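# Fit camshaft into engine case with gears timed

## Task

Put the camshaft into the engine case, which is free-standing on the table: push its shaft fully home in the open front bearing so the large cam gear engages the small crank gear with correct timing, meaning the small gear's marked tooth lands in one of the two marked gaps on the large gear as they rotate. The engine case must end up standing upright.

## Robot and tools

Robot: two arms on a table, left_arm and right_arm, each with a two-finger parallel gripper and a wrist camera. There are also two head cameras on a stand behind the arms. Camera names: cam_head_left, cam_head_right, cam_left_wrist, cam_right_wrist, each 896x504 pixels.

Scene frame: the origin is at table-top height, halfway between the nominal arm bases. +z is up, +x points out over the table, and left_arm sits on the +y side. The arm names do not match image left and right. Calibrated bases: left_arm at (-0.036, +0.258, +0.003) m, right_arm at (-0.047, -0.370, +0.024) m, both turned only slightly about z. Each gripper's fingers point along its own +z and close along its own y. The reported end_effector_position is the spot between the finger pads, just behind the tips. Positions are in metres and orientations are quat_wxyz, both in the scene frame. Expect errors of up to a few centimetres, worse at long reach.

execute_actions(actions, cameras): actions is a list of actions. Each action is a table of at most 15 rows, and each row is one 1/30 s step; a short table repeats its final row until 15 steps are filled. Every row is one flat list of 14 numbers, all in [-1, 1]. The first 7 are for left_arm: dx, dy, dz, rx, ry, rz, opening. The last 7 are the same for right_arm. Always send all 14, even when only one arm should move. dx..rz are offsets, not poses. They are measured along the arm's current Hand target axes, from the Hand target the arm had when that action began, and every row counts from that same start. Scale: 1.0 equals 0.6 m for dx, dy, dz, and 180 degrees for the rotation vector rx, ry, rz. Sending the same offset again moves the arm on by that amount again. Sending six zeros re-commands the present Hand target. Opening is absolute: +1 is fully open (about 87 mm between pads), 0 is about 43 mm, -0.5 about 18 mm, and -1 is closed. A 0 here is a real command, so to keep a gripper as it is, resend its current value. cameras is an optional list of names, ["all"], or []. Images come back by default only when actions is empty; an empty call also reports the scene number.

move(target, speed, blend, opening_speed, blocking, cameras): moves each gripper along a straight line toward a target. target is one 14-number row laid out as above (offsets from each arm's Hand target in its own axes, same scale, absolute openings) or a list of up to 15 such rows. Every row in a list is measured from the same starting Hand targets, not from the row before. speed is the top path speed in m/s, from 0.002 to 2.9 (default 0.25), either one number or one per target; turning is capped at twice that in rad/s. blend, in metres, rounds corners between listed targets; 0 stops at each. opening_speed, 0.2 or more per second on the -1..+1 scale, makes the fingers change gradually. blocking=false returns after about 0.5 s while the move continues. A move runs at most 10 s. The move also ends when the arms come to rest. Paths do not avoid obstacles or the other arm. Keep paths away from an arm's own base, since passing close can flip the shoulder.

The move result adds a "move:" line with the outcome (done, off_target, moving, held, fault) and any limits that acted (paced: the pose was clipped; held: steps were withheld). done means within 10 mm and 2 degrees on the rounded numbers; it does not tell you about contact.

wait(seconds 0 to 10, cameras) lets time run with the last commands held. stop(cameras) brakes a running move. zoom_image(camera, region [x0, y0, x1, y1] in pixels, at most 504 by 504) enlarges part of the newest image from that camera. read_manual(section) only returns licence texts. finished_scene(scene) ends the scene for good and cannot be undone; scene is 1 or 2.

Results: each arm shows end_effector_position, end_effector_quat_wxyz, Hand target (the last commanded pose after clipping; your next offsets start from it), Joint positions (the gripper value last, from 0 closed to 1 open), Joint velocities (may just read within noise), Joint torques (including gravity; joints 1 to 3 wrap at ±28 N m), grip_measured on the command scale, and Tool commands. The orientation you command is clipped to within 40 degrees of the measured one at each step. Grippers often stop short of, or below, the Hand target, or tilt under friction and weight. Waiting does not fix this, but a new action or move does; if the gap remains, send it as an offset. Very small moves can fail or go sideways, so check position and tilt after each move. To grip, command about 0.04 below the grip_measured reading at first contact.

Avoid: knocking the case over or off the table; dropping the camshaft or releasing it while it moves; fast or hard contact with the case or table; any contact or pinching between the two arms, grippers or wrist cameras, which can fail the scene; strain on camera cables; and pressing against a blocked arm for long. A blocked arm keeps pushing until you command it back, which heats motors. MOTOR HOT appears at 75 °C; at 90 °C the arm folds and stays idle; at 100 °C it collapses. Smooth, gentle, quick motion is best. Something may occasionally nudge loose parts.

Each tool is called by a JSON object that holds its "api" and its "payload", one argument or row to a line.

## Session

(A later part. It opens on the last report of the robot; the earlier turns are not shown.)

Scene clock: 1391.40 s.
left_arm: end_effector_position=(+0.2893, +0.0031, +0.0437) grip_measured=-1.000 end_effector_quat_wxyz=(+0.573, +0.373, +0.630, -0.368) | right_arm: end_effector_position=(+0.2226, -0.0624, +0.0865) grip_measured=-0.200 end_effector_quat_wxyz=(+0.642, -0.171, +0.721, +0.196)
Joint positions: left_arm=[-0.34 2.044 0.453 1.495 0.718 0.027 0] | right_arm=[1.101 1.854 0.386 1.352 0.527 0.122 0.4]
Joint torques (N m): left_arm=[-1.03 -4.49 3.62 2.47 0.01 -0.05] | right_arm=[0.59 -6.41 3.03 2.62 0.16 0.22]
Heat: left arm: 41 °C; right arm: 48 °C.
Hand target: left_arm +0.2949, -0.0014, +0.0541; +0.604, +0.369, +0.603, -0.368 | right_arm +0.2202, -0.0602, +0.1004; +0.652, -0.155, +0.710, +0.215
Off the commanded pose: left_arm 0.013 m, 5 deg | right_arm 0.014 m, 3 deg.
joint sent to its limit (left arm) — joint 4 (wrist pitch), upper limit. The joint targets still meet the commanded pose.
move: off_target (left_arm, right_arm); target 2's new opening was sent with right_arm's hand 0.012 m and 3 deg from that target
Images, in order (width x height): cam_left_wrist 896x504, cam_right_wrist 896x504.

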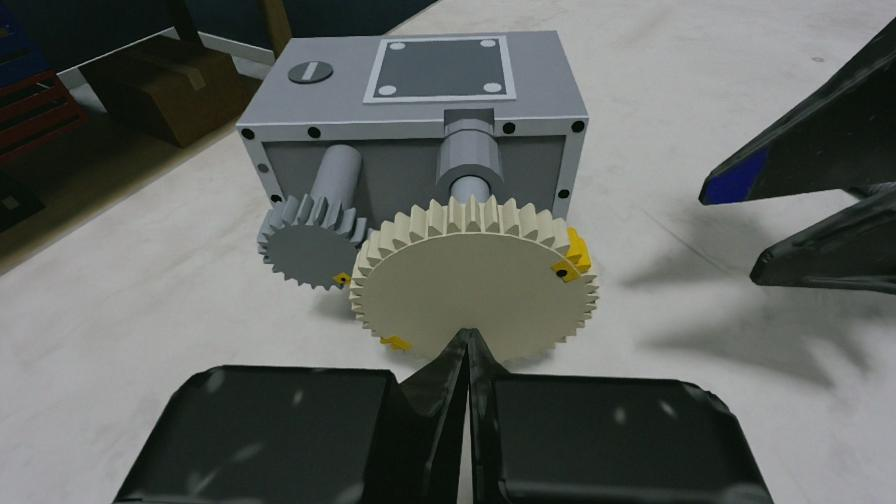

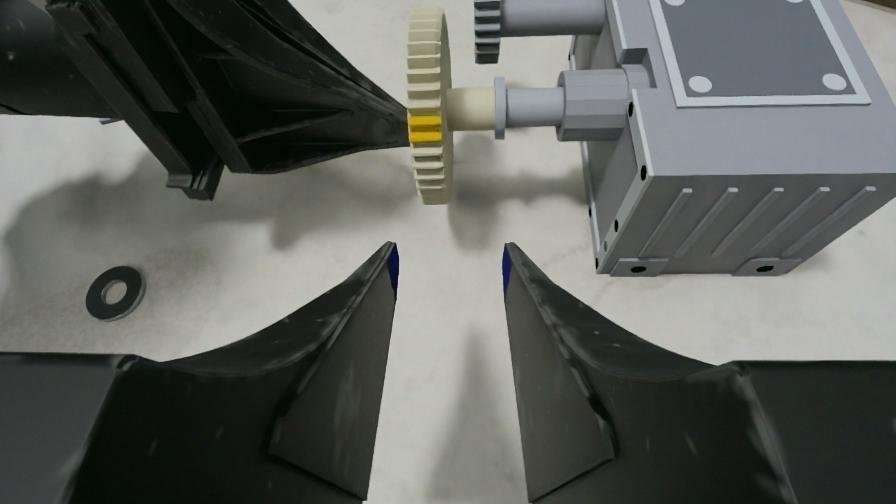

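{"api": "move", "payload": {
  "target": [-0.003,0,0.02,0,0,0,-1,0,0,0,0,0,0,-0.2],
  "speed": 0.03,
  "cameras": ["cam_left_wrist","cam_right_wrist"]
}}

{"api": "zoom_image", "payload": {
  "camera": "cam_left_wrist",
  "region": [250, 180, 610, 380]
}}

{"api": "zoom_image", "payload": {
  "camera": "cam_left_wrist",
  "region": [320, 230, 420, 350]
}}

Scene clock: 1398.90 s.
left_arm: end_effector_position=(+0.2939, -0.0074, +0.0445) grip_measured=-1.000 end_effector_quat_wxyz=(+0.575, +0.372, +0.628, -0.370) | right_arm: end_effector_position=(+0.2226, -0.0624, +0.0865) grip_measured=-0.200 end_effector_quat_wxyz=(+0.642, -0.171, +0.722, +0.196)
Joint positions: left_arm=[-0.368 2.064 0.487 1.495 0.693 0.016 0] | right_arm=[1.101 1.854 0.386 1.352 0.528 0.122 0.4]
Joint torques (N m): left_arm=[-1.06 -4.75 3.85 2.47 -0.05 -0.05] | right_arm=[0.58 -6.53 3.04 2.61 0.18 0.21]
Heat: left arm: 41 °C; right arm: 47 °C.
Hand target: left_arm +0.3004, -0.0121, +0.0560; +0.604, +0.369, +0.603, -0.368 | right_arm +0.2201, -0.0602, +0.1004; +0.652, -0.155, +0.710, +0.215
Off the commanded pose: left_arm 0.014 m, 4 deg | right_arm 0.014 m, 3 deg.
joint sent to its limit (left arm) — joint 4 (wrist pitch), upper limit. The joint targets still meet the commanded pose.
move: off_target (left_arm, right_arm)
Images, in order (width x height): cam_left_wrist 896x504, cam_right_wrist 896x504.

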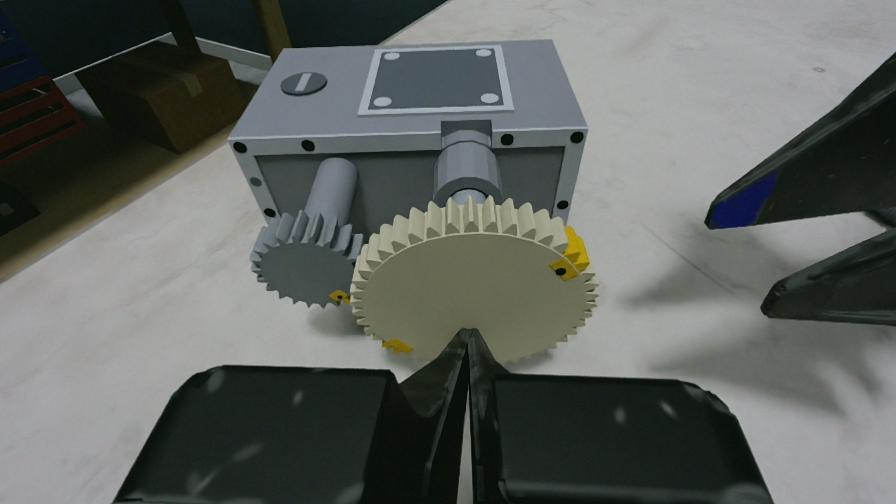

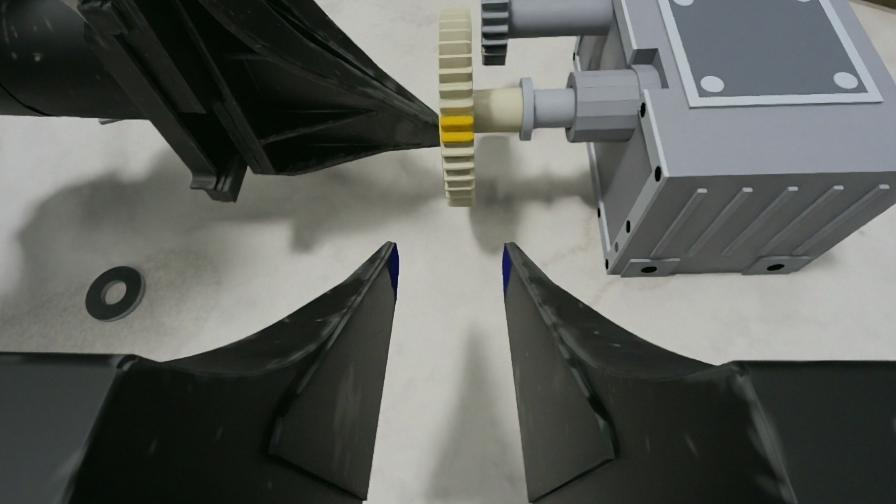

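Scaled by 1.400 from the camera's 896x504 image, which has a finer 1280x720 frame.

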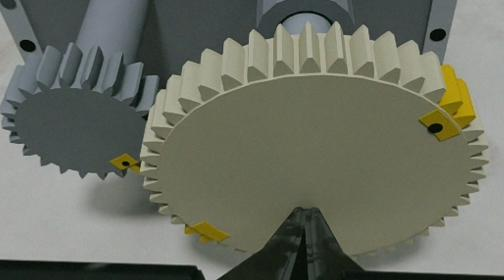

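Scaled by 4.200 from the camera's 896x504 image, which has a finer 1280x720 frame.

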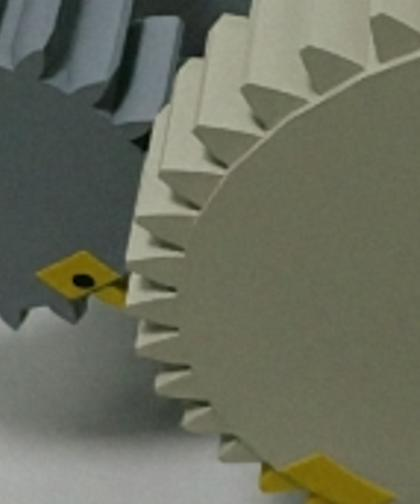

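{"api": "move", "payload": {
  "target": [
    [-0.01,0,-0.17,0,0,0,-1,0,0,0,0,0,0,-0.2],
    [-0.035,-0.002,-0.215,-0.2165,-0.2165,-0.465,-1,0,0,0,0,0,0,-0.2]
  ],
  "speed": 0.25,
  "cameras": ["cam_left_wrist","cam_right_wrist"]
}}

{"api": "zoom_image", "payload": {
  "camera": "cam_left_wrist",
  "region": [410, 130, 570, 290]
}}

{"api": "zoom_image", "payload": {
  "camera": "cam_left_wrist",
  "region": [390, 120, 590, 360]
}}

Scene clock: 1457.90 s.
left_arm: end_effector_position=(+0.2432, +0.0999, +0.0791) grip_measured=-1.000 end_effector_quat_wxyz=(+0.412, -0.491, +0.609, -0.467) | right_arm: end_effector_position=(+0.2226, -0.0624, +0.0865) grip_measured=-0.200 end_effector_quat_wxyz=(+0.642, -0.171, +0.722, +0.196)
Joint positions: left_arm=[-0.599 1.499 -0.011 1.257 -0.46 -1.64 0] | right_arm=[1.101 1.854 0.386 1.352 0.528 0.122 0.4]
Joint torques (N m): left_arm=[-1.05 -1.48 2.62 2 -0.14 0.01] | right_arm=[0.57 -6.49 2.97 2.63 0.17 0.22]
Heat: left arm: 41 °C; right arm: 45 °C.
Hand target: left_arm +0.2404, +0.1020, +0.0769; +0.441, -0.440, +0.553, -0.553 | right_arm +0.2201, -0.0602, +0.1004; +0.652, -0.155, +0.710, +0.215
Off the commanded pose: left_arm 0.004 m, 14 deg | right_arm 0.014 m, 3 deg.
joint sent to its limit (left arm) — joint 3 (elbow), lower limit, where the elbow is as bent as it goes. The joint targets are off in orientation, not in position.
move: off_target (left_arm, right_arm)
Images, in order (width x height): cam_left_wrist 896x504, cam_right_wrist 896x504.

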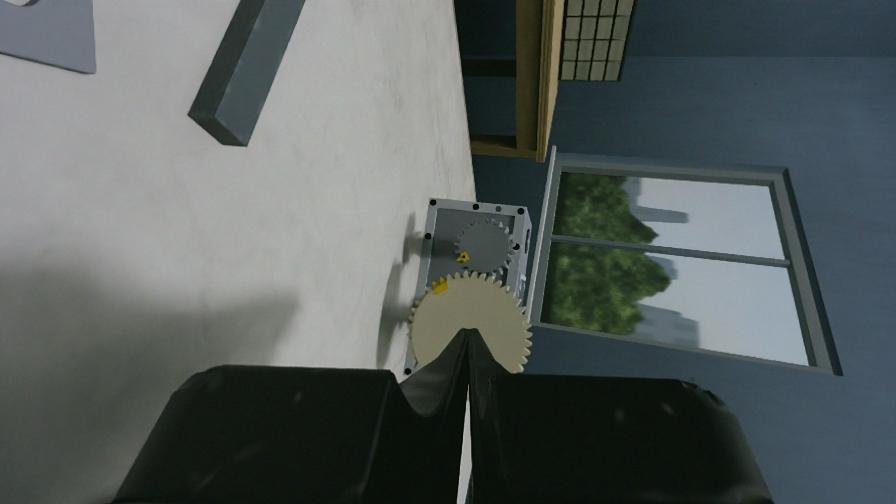

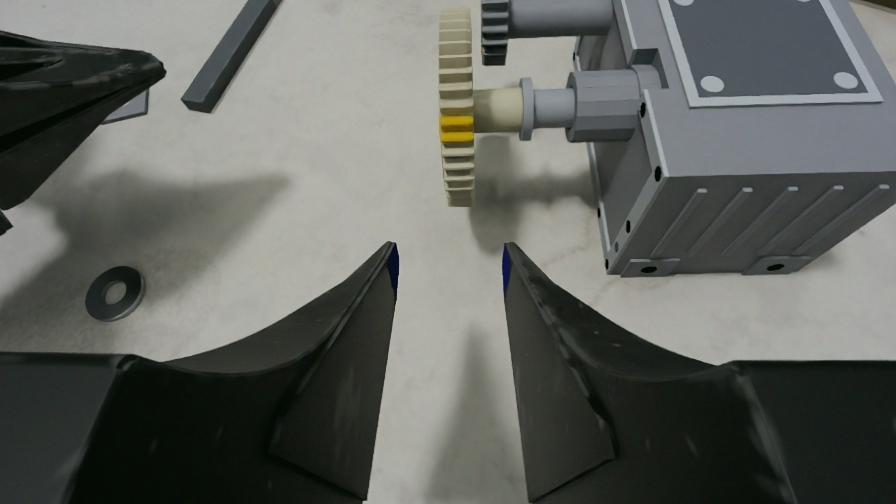

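Scaled by 3.150 from the camera's 896x504 image, which has a finer 1280x720 frame.

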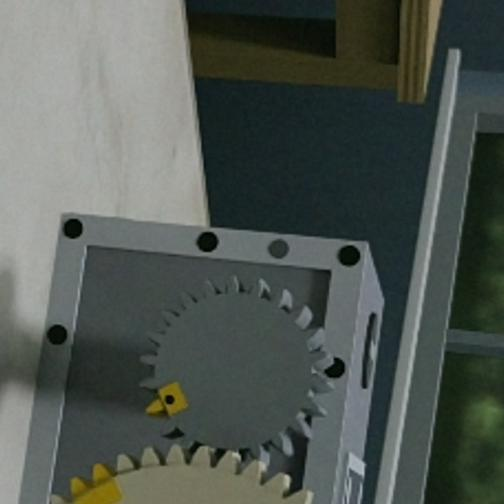

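Scaled by 2.100 from the camera's 896x504 image, which has a finer 1280x720 frame.

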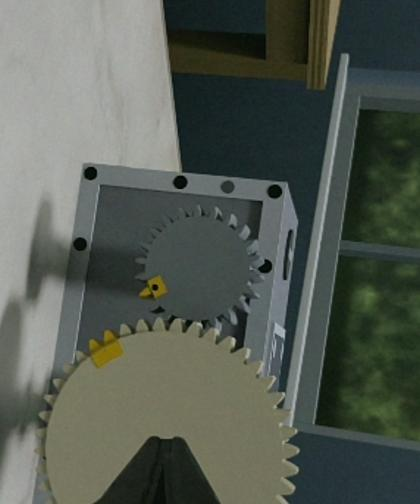

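{"api": "move", "payload": {
  "target": [0,0,0,0,0,0,-1,0.012,-0.004,0.083,0,0,0,0],
  "speed": 0.08,
  "cameras": ["cam_left_wrist","cam_right_wrist"]
}}

Scene clock: 1478.90 s.
left_arm: end_effector_position=(+0.2433, +0.1001, +0.0791) grip_measured=-1.000 end_effector_quat_wxyz=(+0.412, -0.491, +0.609, -0.467) | right_arm: end_effector_position=(+0.2576, -0.0426, +0.0817) grip_measured=+0.000 end_effector_quat_wxyz=(+0.645, -0.164, +0.718, +0.202)
Joint positions: left_arm=[-0.599 1.499 -0.011 1.257 -0.461 -1.64 0] | right_arm=[1.027 1.971 0.524 1.351 0.456 0.122 0.5]
Joint torques (N m): left_arm=[-1.03 -1.58 2.63 1.98 -0.15 0.02] | right_arm=[-0.65 -5.16 6.26 2.42 -0.01 0.15]
Heat: left arm: 37 °C; right arm: 45 °C.
Hand target: left_arm +0.2422, +0.1009, +0.0772; +0.414, -0.493, +0.609, -0.464 (not the last commanded pose) | right_arm +0.2634, -0.0365, +0.0904; +0.652, -0.155, +0.710, +0.215
Off the commanded pose: left_arm 0.004 m, 14 deg | right_arm 0.012 m, 2 deg.
move: off_target (left_arm, right_arm)
Images, in order (width x height): cam_left_wrist 896x504, cam_right_wrist 896x504.

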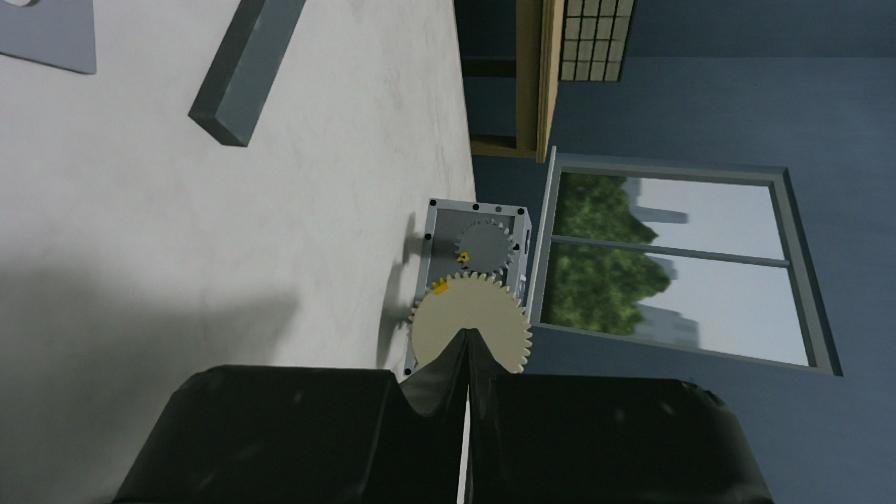

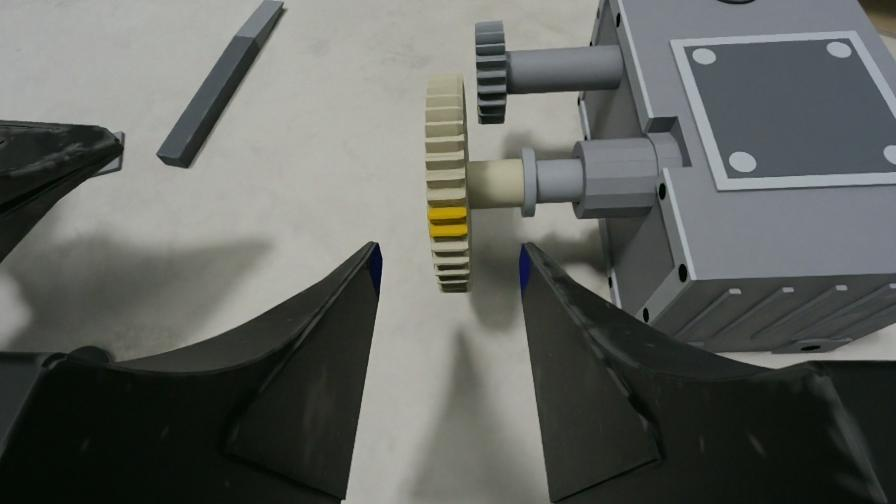

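{"api": "move", "payload": {
  "target": [
    [0,0,0,0,0,0,-1,0.018,0.001,0.02,0,0,0,0],
    [0,0,0,0,0,0,-1,0.018,0.001,0.02,0,0,0,-0.72]
  ],
  "speed": 0.06,
  "opening_speed": 0.4,
  "cameras": ["cam_left_wrist","cam_right_wrist"]
}}

Scene clock: 1485.73 s.
left_arm: end_effector_position=(+0.2433, +0.1001, +0.0791) grip_measured=-1.000 end_effector_quat_wxyz=(+0.412, -0.491, +0.609, -0.467) | right_arm: end_effector_position=(+0.2662, -0.0371, +0.0660) grip_measured=-0.645 end_effector_quat_wxyz=(+0.640, -0.169, +0.724, +0.196)
Joint positions: left_arm=[-0.599 1.499 -0.011 1.257 -0.461 -1.64 0] | right_arm=[1.014 2.046 0.569 1.361 0.444 0.118 0.177]
Joint torques (N m): left_arm=[-1.01 -1.62 2.63 1.98 -0.14 0.02] | right_arm=[-0.69 -5.59 6.08 2.62 0.02 0.2]
Heat: left arm: 37 °C; right arm: 44 °C.
Hand target: left_arm +0.2422, +0.1009, +0.0772; +0.414, -0.493, +0.609, -0.464 | right_arm +0.2723, -0.0293, +0.0790; +0.652, -0.155, +0.710, +0.215
Off the commanded pose: left_arm 0.002 m, 0 deg | right_arm 0.016 m, 3 deg.
move: off_target (right_arm); target 2's new opening was sent with right_arm's hand 0.017 m and 3 deg from that target
Images, in order (width x height): cam_left_wrist 896x504, cam_right_wrist 896x504.

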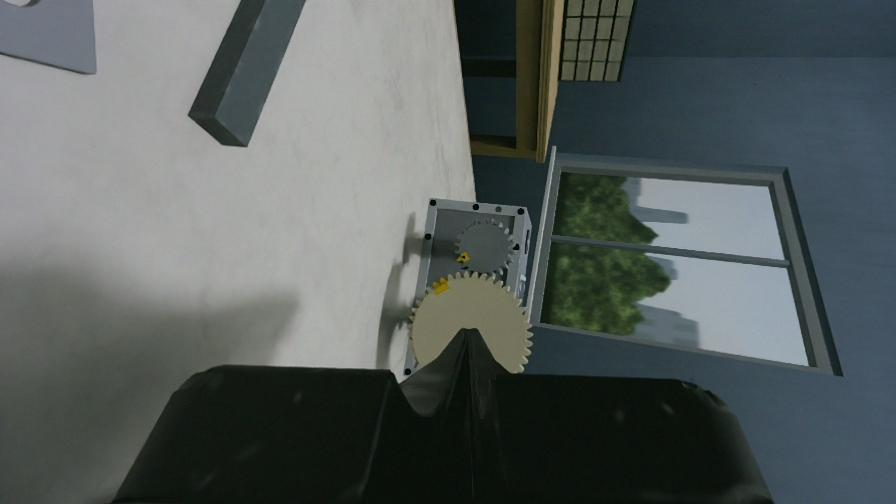

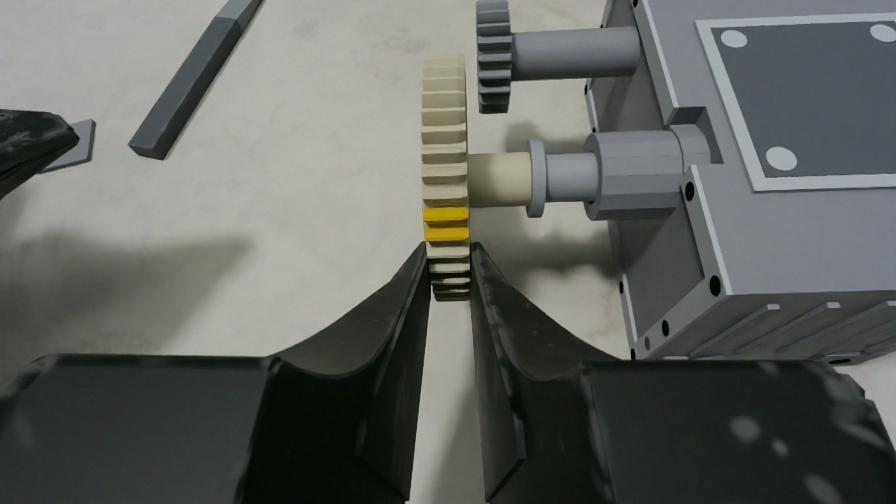

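{"api": "move", "payload": {
  "target": [0,0,0,0,0,0,-1,0.0105,0,0.003,0,-0.053,0,-0.75],
  "speed": 0.05,
  "cameras": ["cam_left_wrist","cam_right_wrist"]
}}

{"api": "zoom_image", "payload": {
  "camera": "cam_left_wrist",
  "region": [390, 190, 550, 350]
}}

Scene clock: 1492.60 s.
left_arm: end_effector_position=(+0.2433, +0.1001, +0.0791) grip_measured=-1.000 end_effector_quat_wxyz=(+0.412, -0.491, +0.609, -0.467) | right_arm: end_effector_position=(+0.2713, -0.0339, +0.0619) grip_measured=-0.647 end_effector_quat_wxyz=(+0.661, -0.163, +0.707, +0.192)
Joint positions: left_arm=[-0.599 1.499 -0.011 1.257 -0.461 -1.64 0] | right_arm=[1.021 2.137 0.591 1.486 0.47 0.084 0.177]
Joint torques (N m): left_arm=[-1.03 -1.57 2.63 1.99 -0.15 0.02] | right_arm=[0.23 -4.46 4.62 3.08 0.18 0.23]
Heat: left arm: 36 °C; right arm: 44 °C.
Hand target: left_arm +0.2422, +0.1009, +0.0772; +0.414, -0.493, +0.609, -0.464 | right_arm +0.2733, -0.0279, +0.0727; +0.709, -0.136, +0.653, +0.227
Off the commanded pose: left_arm 0.002 m, 0 deg | right_arm 0.012 m, 10 deg.
joint sent to its limit (right arm) — joint 4 (wrist pitch), upper limit. The joint targets are off in orientation, not in position.
move: off_target (right_arm)
Images, in order (width x height): cam_left_wrist 896x504, cam_right_wrist 896x504.

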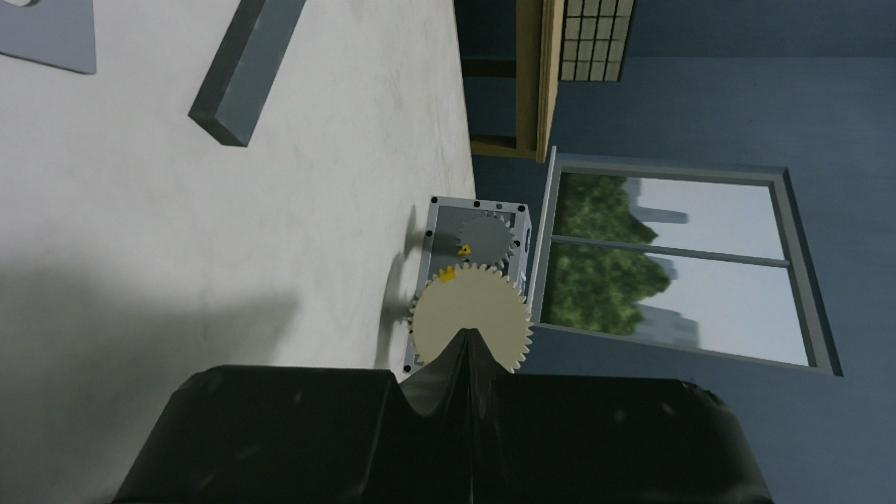

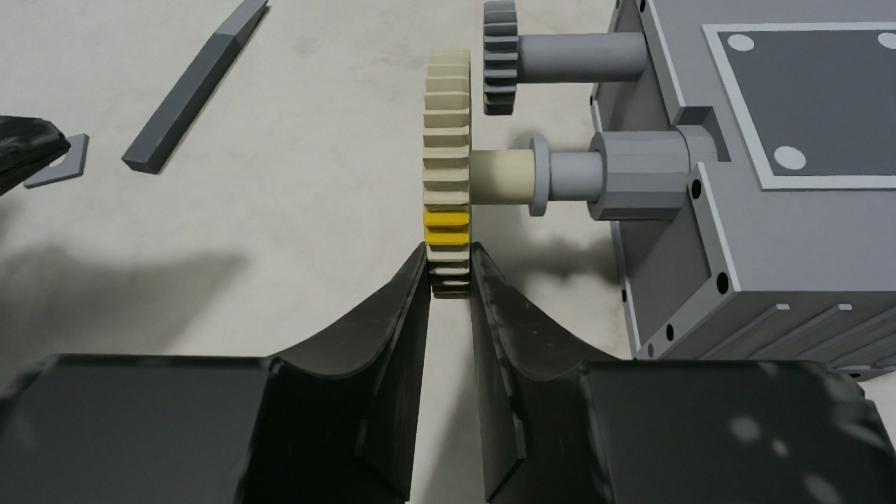

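Scaled by 3.150 from the camera's 896x504 image, which has a finer 1280x720 frame.

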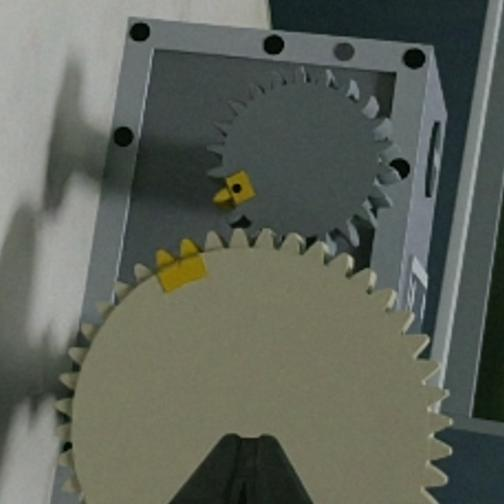

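{"api": "move", "payload": {
  "target": [0,0,0,0,0,0,-1,0.009,0,0,0,0,0,-0.75],
  "speed": 0.03,
  "cameras": ["cam_left_wrist","cam_right_wrist"]
}}

{"api": "zoom_image", "payload": {
  "camera": "cam_left_wrist",
  "region": [390, 190, 550, 350]
}}

Scene clock: 1505.70 s.
left_arm: end_effector_position=(+0.2433, +0.1001, +0.0791) grip_measured=-1.000 end_effector_quat_wxyz=(+0.412, -0.491, +0.609, -0.467) | right_arm: end_effector_position=(+0.2719, -0.0338, +0.0571) grip_measured=-0.647 end_effector_quat_wxyz=(+0.659, -0.164, +0.710, +0.188)
Joint positions: left_arm=[-0.599 1.499 -0.011 1.257 -0.461 -1.64 0] | right_arm=[1.021 2.151 0.597 1.486 0.472 0.083 0.176]
Joint torques (N m): left_arm=[-1.02 -1.58 2.65 1.98 -0.14 0.02] | right_arm=[0.34 -4.42 4.64 3.09 0.18 0.27]
Heat: left arm: 36 °C; right arm: 46 °C.
Hand target: left_arm +0.2422, +0.1009, +0.0772; +0.414, -0.493, +0.609, -0.464 | right_arm +0.2735, -0.0272, +0.0673; +0.709, -0.136, +0.654, +0.227
Off the commanded pose: left_arm 0.002 m, 0 deg | right_arm 0.012 m, 10 deg.
joint sent to its limit (right arm) — joint 4 (wrist pitch), upper limit. The joint targets are off in orientation, not in position.
move: off_target (right_arm)
Images, in order (width x height): cam_left_wrist 896x504, cam_right_wrist 896x504.

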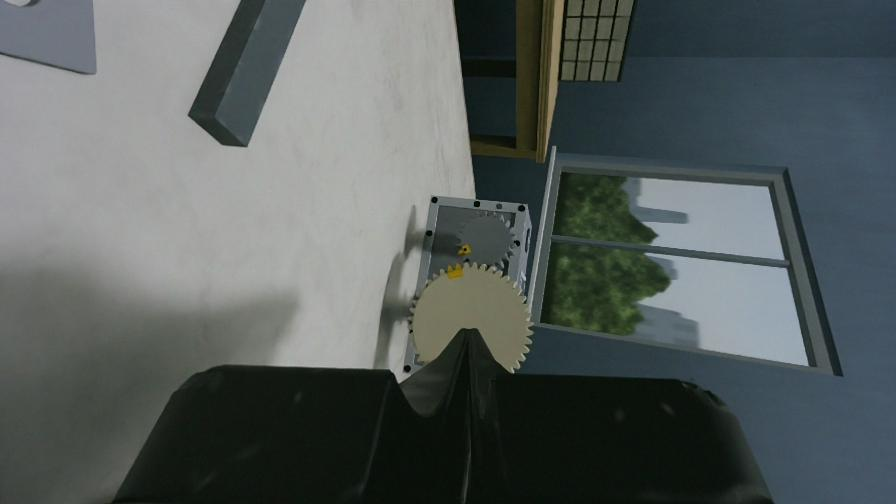

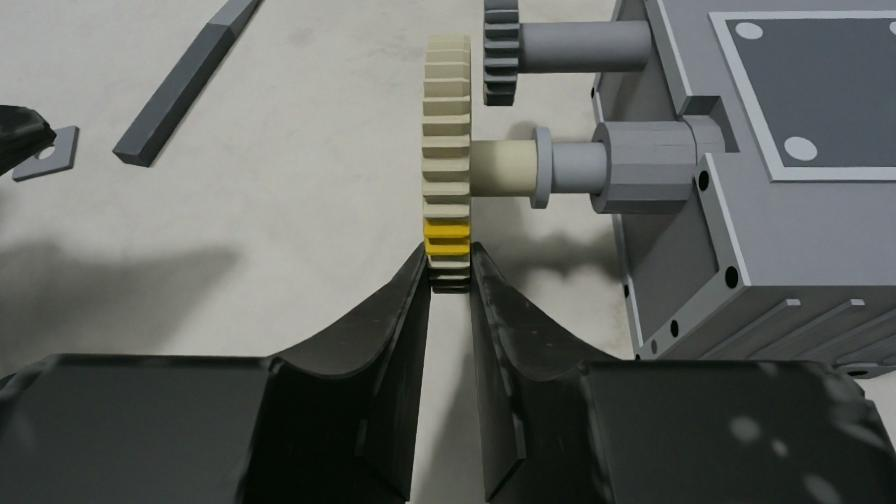

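Scaled by 3.150 from the camera's 896x504 image, which has a finer 1280x720 frame.

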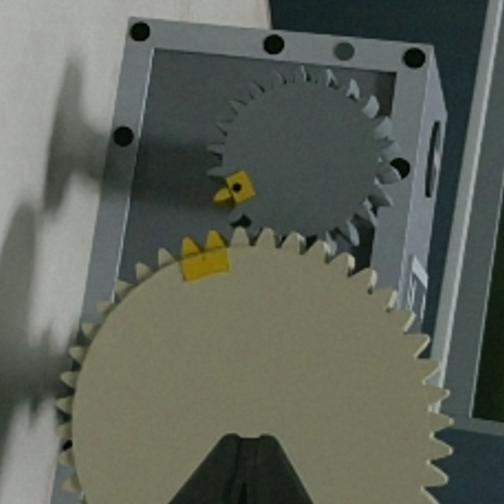

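{"api": "move", "payload": {
  "target": [0,0,0,0,0,0,-1,-0.006,0,0,0,0,0,-0.75],
  "speed": 0.03,
  "cameras": ["cam_left_wrist"]
}}

{"api": "zoom_image", "payload": {
  "camera": "cam_left_wrist",
  "region": [390, 190, 550, 350]
}}

Scene clock: 1514.70 s.
left_arm: end_effector_position=(+0.2433, +0.1001, +0.0791) grip_measured=-1.000 end_effector_quat_wxyz=(+0.412, -0.491, +0.609, -0.467) | right_arm: end_effector_position=(+0.2719, -0.0339, +0.0571) grip_measured=-0.647 end_effector_quat_wxyz=(+0.659, -0.165, +0.710, +0.188)
Joint positions: left_arm=[-0.599 1.499 -0.011 1.257 -0.461 -1.64 0] | right_arm=[1.021 2.151 0.597 1.486 0.472 0.081 0.176]
Joint torques (N m): left_arm=[-1.01 -1.59 2.63 1.98 -0.14 0.02] | right_arm=[0.35 -5.23 4.29 3.08 0.18 0.25]
Heat: left arm: 35 °C; right arm: 46 °C.
Hand target: left_arm +0.2422, +0.1009, +0.0772; +0.414, -0.493, +0.609, -0.464 | right_arm +0.2733, -0.0277, +0.0709; +0.709, -0.136, +0.653, +0.227
Off the commanded pose: left_arm 0.002 m, 0 deg | right_arm 0.015 m, 10 deg.
joint sent to its limit (right arm) — joint 4 (wrist pitch), upper limit. The joint targets are off in orientation, not in position.
move: off_target (right_arm)
Images, in order (width x height): cam_left_wrist 896x504.

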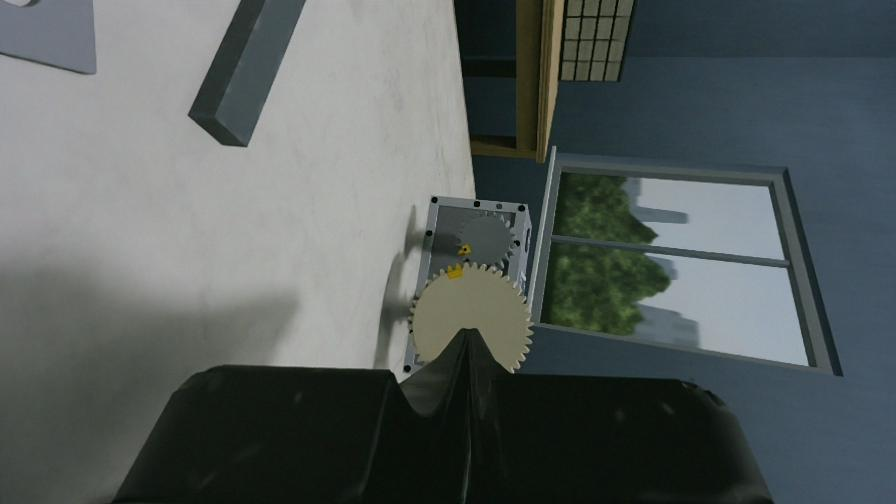

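Scaled by 3.150 from the camera's 896x504 image, which has a finer 1280x720 frame.

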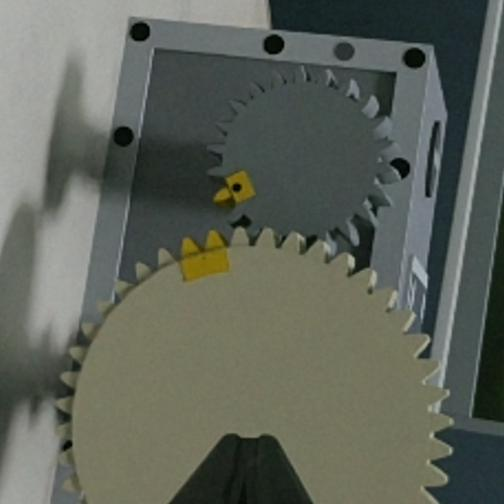

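{"api": "move", "payload": {
  "target": [
    [0,0,0,0,0,0,-1,0,0,0,0,0,0,-0.6],
    [0,0,0,0,0,0,-1,0,0,0,0,0,0,-0.3]
  ],
  "speed": 0.03,
  "opening_speed": 0.3,
  "cameras": ["cam_left_wrist","cam_right_wrist"]
}}

{"api": "zoom_image", "payload": {
  "camera": "cam_left_wrist",
  "region": [390, 190, 550, 350]
}}

Scene clock: 1523.80 s.
left_arm: end_effector_position=(+0.2433, +0.1001, +0.0791) grip_measured=-1.000 end_effector_quat_wxyz=(+0.412, -0.491, +0.609, -0.467) | right_arm: end_effector_position=(+0.2715, -0.0345, +0.0531) grip_measured=-0.300 end_effector_quat_wxyz=(+0.656, -0.166, +0.712, +0.186)
Joint positions: left_arm=[-0.599 1.499 -0.011 1.257 -0.461 -1.64 0] | right_arm=[1.021 2.161 0.597 1.486 0.473 0.084 0.35]
Joint torques (N m): left_arm=[-1.02 -1.58 2.65 1.98 -0.14 0.02] | right_arm=[0.35 -5.91 4.16 3.09 0.15 0.22]
Heat: left arm: 35 °C; right arm: 47 °C.
Hand target: left_arm +0.2422, +0.1009, +0.0772; +0.414, -0.493, +0.609, -0.464 | right_arm +0.2733, -0.0277, +0.0708; +0.709, -0.136, +0.654, +0.227
Off the commanded pose: left_arm 0.002 m, 0 deg | right_arm 0.019 m, 11 deg.
joint sent to its limit (right arm) — joint 4 (wrist pitch), upper limit. The joint targets are off in orientation, not in position.
move: off_target (right_arm); target 2's new opening was sent with right_arm's hand 0.019 m and 11 deg from that target
Images, in order (width x height): cam_left_wrist 896x504, cam_right_wrist 896x504.

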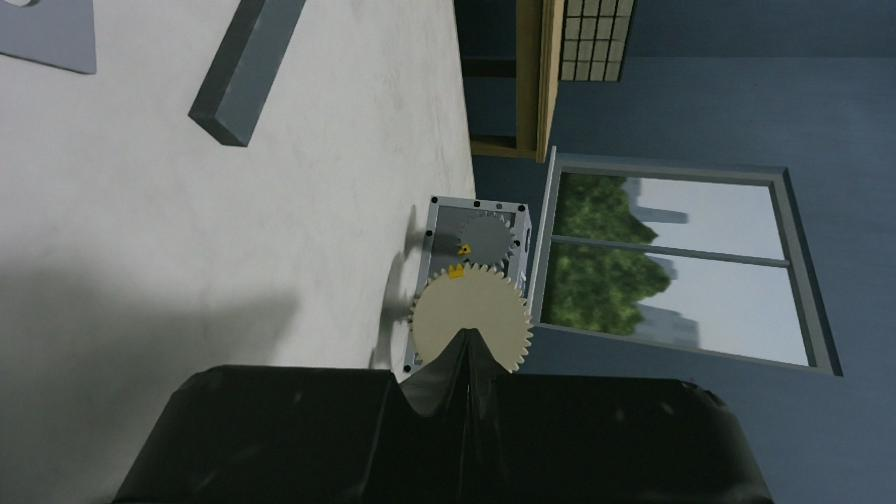

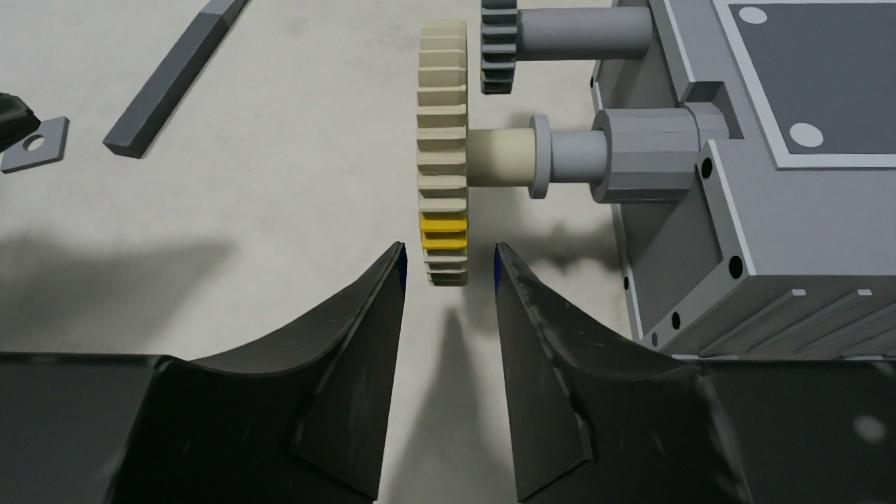

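Scaled by 3.150 from the camera's 896x504 image, which has a finer 1280x720 frame.

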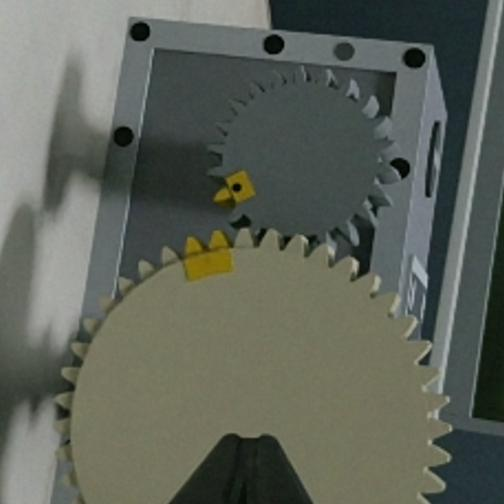

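{"api": "move", "payload": {
  "target": [
    [0,0,0,0,0,0,-1,0,0,0,0,0,0,-0.75],
    [0,0,0,0,0,0,-1,-0.018,0,0,0,0.01,0,-0.75]
  ],
  "speed": 0.03,
  "opening_speed": 0.4,
  "cameras": ["cam_left_wrist"]
}}

{"api": "zoom_image", "payload": {
  "camera": "cam_left_wrist",
  "region": [390, 190, 550, 350]
}}

Scene clock: 1533.23 s.
left_arm: end_effector_position=(+0.2433, +0.1001, +0.0791) grip_measured=-1.000 end_effector_quat_wxyz=(+0.412, -0.491, +0.609, -0.467) | right_arm: end_effector_position=(+0.2715, -0.0345, +0.0532) grip_measured=-0.651 end_effector_quat_wxyz=(+0.656, -0.165, +0.712, +0.186)
Joint positions: left_arm=[-0.599 1.499 -0.011 1.257 -0.461 -1.64 0] | right_arm=[1.021 2.16 0.597 1.486 0.473 0.084 0.175]
Joint torques (N m): left_arm=[-0.98 -1.61 2.61 1.98 -0.14 0.02] | right_arm=[-0.06 -8.35 2.93 3.07 0.06 0.14]
Heat: left arm: 35 °C; right arm: 47 °C.
Hand target: left_arm +0.2422, +0.1009, +0.0772; +0.414, -0.493, +0.609, -0.464 | right_arm +0.2729, -0.0293, +0.0814; +0.699, -0.140, +0.665, +0.225
Off the commanded pose: left_arm 0.002 m, 0 deg | right_arm 0.029 m, 9 deg.
joint sent to its limit (right arm) — joint 4 (wrist pitch), upper limit. The joint targets are off in orientation, not in position.
move: off_target (right_arm)
Images, in order (width x height): cam_left_wrist 896x504.

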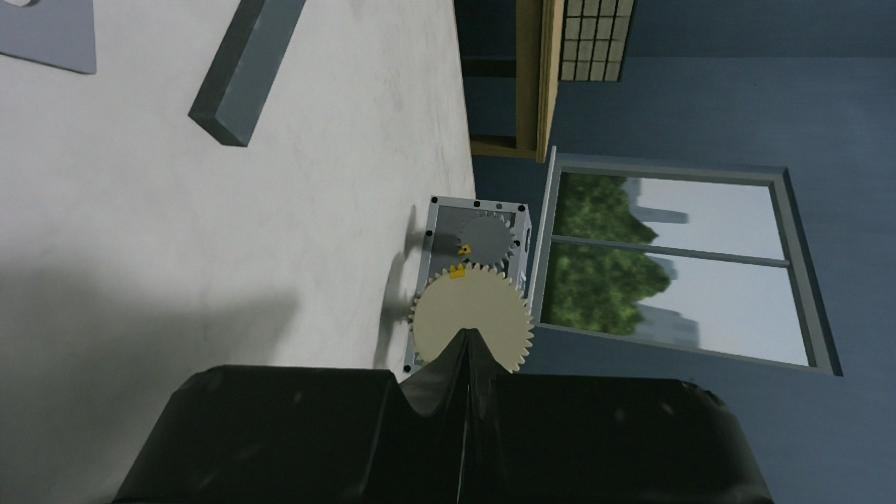

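Scaled by 3.150 from the camera's 896x504 image, which has a finer 1280x720 frame.

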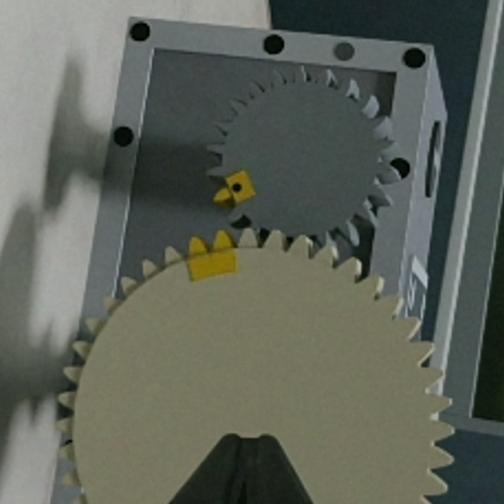

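Not moved yet; increase upward.

{"api": "move", "payload": {
  "target": [0,0,0,0,0,0,-1,-0.012,0,0,0,0.01,0,-0.75],
  "speed": 0.03,
  "cameras": ["cam_left_wrist"]
}}

{"api": "zoom_image", "payload": {
  "camera": "cam_left_wrist",
  "region": [390, 190, 550, 350]
}}

Scene clock: 1537.40 s.
left_arm: end_effector_position=(+0.2433, +0.1001, +0.0791) grip_measured=-1.000 end_effector_quat_wxyz=(+0.412, -0.491, +0.609, -0.467) | right_arm: end_effector_position=(+0.2699, -0.0345, +0.0542) grip_measured=-0.651 end_effector_quat_wxyz=(+0.655, -0.169, +0.712, +0.189)
Joint positions: left_arm=[-0.599 1.499 -0.011 1.257 -0.461 -1.64 0] | right_arm=[1.021 2.153 0.59 1.485 0.464 0.082 0.175]
Joint torques (N m): left_arm=[-1.03 -1.58 2.62 1.98 -0.14 0.02] | right_arm=[-0.43 -9.32 2.74 3.12 0.04 0.12]
Heat: left arm: 35 °C; right arm: 48 °C.
Hand target: left_arm +0.2422, +0.1009, +0.0772; +0.414, -0.493, +0.609, -0.464 | right_arm +0.2728, -0.0302, +0.0887; +0.688, -0.143, +0.675, +0.223
Off the commanded pose: left_arm 0.002 m, 0 deg | right_arm 0.035 m, 7 deg.
joint sent to its limit (right arm) — joint 4 (wrist pitch), upper limit. The joint targets still meet the commanded pose.
move: off_target (right_arm)
Images, in order (width x height): cam_left_wrist 896x504.

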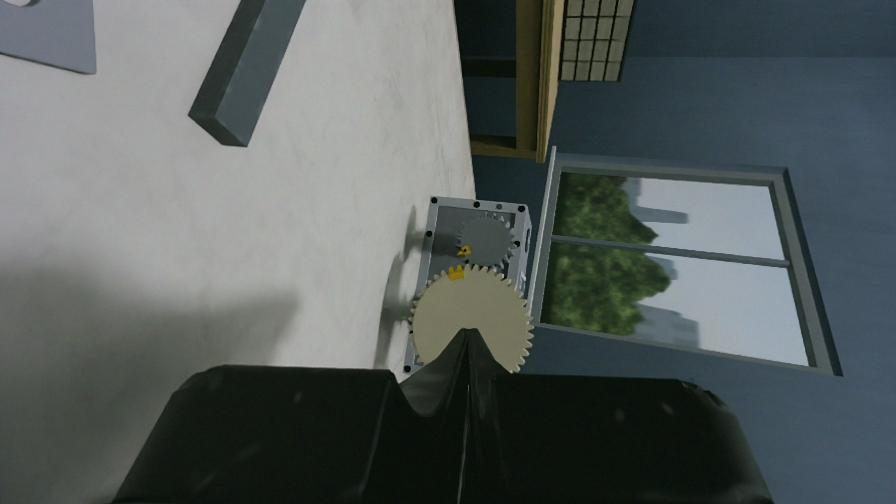

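Scaled by 3.150 from the camera's 896x504 image, which has a finer 1280x720 frame.

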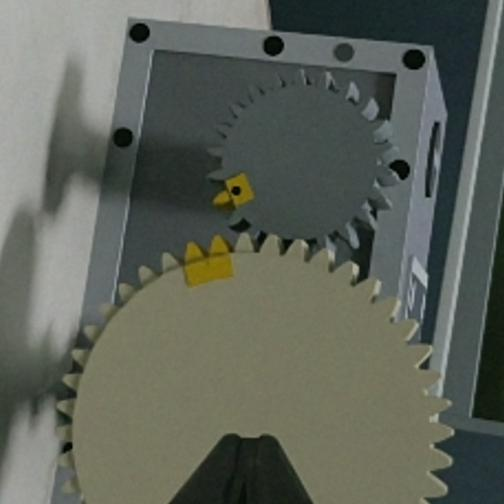

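{"api": "move", "payload": {
  "target": [0,0,0,0,0,0,-1,-0.006,0,0,0,0.008,0,-0.75],
  "speed": 0.03,
  "cameras": ["cam_left_wrist"]
}}

{"api": "zoom_image", "payload": {
  "camera": "cam_left_wrist",
  "region": [390, 190, 550, 350]
}}

Scene clock: 1541.53 s.
left_arm: end_effector_position=(+0.2433, +0.1001, +0.0791) grip_measured=-1.000 end_effector_quat_wxyz=(+0.412, -0.491, +0.609, -0.467) | right_arm: end_effector_position=(+0.2683, -0.0350, +0.0552) grip_measured=-0.652 end_effector_quat_wxyz=(+0.650, -0.175, +0.716, +0.187)
Joint positions: left_arm=[-0.599 1.499 -0.011 1.257 -0.461 -1.64 0] | right_arm=[1.021 2.127 0.584 1.447 0.458 0.082 0.174]
Joint torques (N m): left_arm=[-1.02 -1.61 2.66 1.98 -0.14 0.02] | right_arm=[-0.66 -9.59 3.07 3.13 0 0.17]
Heat: left arm: 35 °C; right arm: 48 °C.
Hand target: left_arm +0.2422, +0.1009, +0.0772; +0.414, -0.493, +0.609, -0.464 | right_arm +0.2728, -0.0306, +0.0922; +0.680, -0.146, +0.684, +0.221
Off the commanded pose: left_arm 0.002 m, 0 deg | right_arm 0.038 m, 7 deg.
move: off_target (right_arm)
Images, in order (width x height): cam_left_wrist 896x504.

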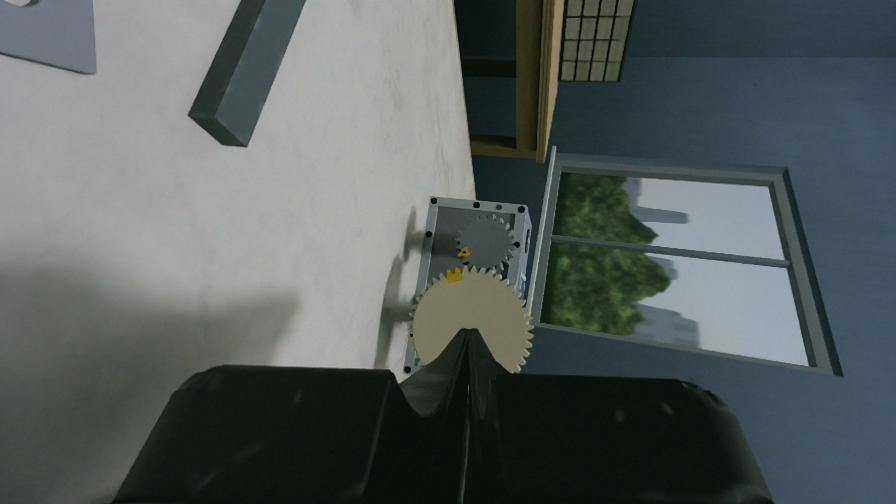

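Scaled by 3.150 from the camera's 896x504 image, which has a finer 1280x720 frame.

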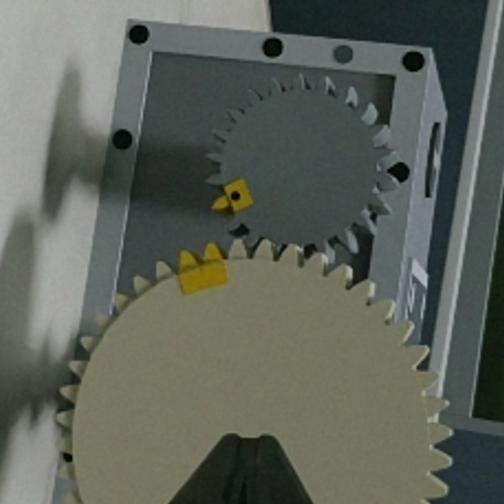

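{"api": "move", "payload": {
  "target": [0,0,0,0,0,0,-1,-0.006,0,0,0,0.012,0,-0.75],
  "speed": 0.03,
  "cameras": ["cam_left_wrist"]
}}

{"api": "zoom_image", "payload": {
  "camera": "cam_left_wrist",
  "region": [390, 190, 550, 350]
}}

Scene clock: 1549.40 s.
left_arm: end_effector_position=(+0.2433, +0.1001, +0.0791) grip_measured=-1.000 end_effector_quat_wxyz=(+0.412, -0.491, +0.609, -0.467) | right_arm: end_effector_position=(+0.2676, -0.0364, +0.0581) grip_measured=-0.653 end_effector_quat_wxyz=(+0.636, -0.185, +0.727, +0.181)
Joint positions: left_arm=[-0.599 1.499 -0.011 1.257 -0.461 -1.64 0] | right_arm=[1.015 2.065 0.584 1.341 0.444 0.088 0.174]
Joint torques (N m): left_arm=[-1.02 -1.57 2.65 1.98 -0.14 0.02] | right_arm=[-0.76 -9.62 3.54 3.12 0.04 0.31]
Heat: left arm: 34 °C; right arm: 48 °C.
Hand target: left_arm +0.2422, +0.1009, +0.0772; +0.414, -0.493, +0.609, -0.464 | right_arm +0.2730, -0.0310, +0.0957; +0.667, -0.150, +0.697, +0.218
Off the commanded pose: left_arm 0.002 m, 0 deg | right_arm 0.038 m, 8 deg.
move: off_target (right_arm)
Images, in order (width x height): cam_left_wrist 896x504.

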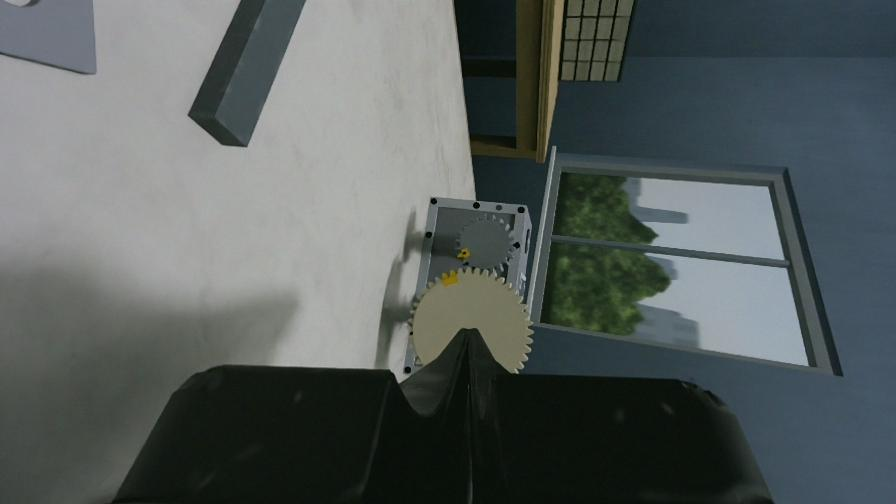

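Scaled by 3.150 from the camera's 896x504 image, which has a finer 1280x720 frame.

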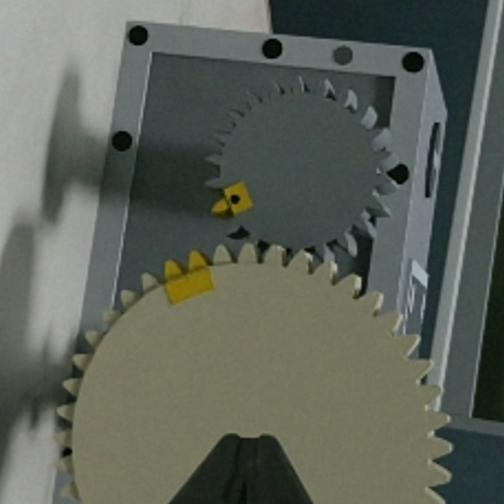

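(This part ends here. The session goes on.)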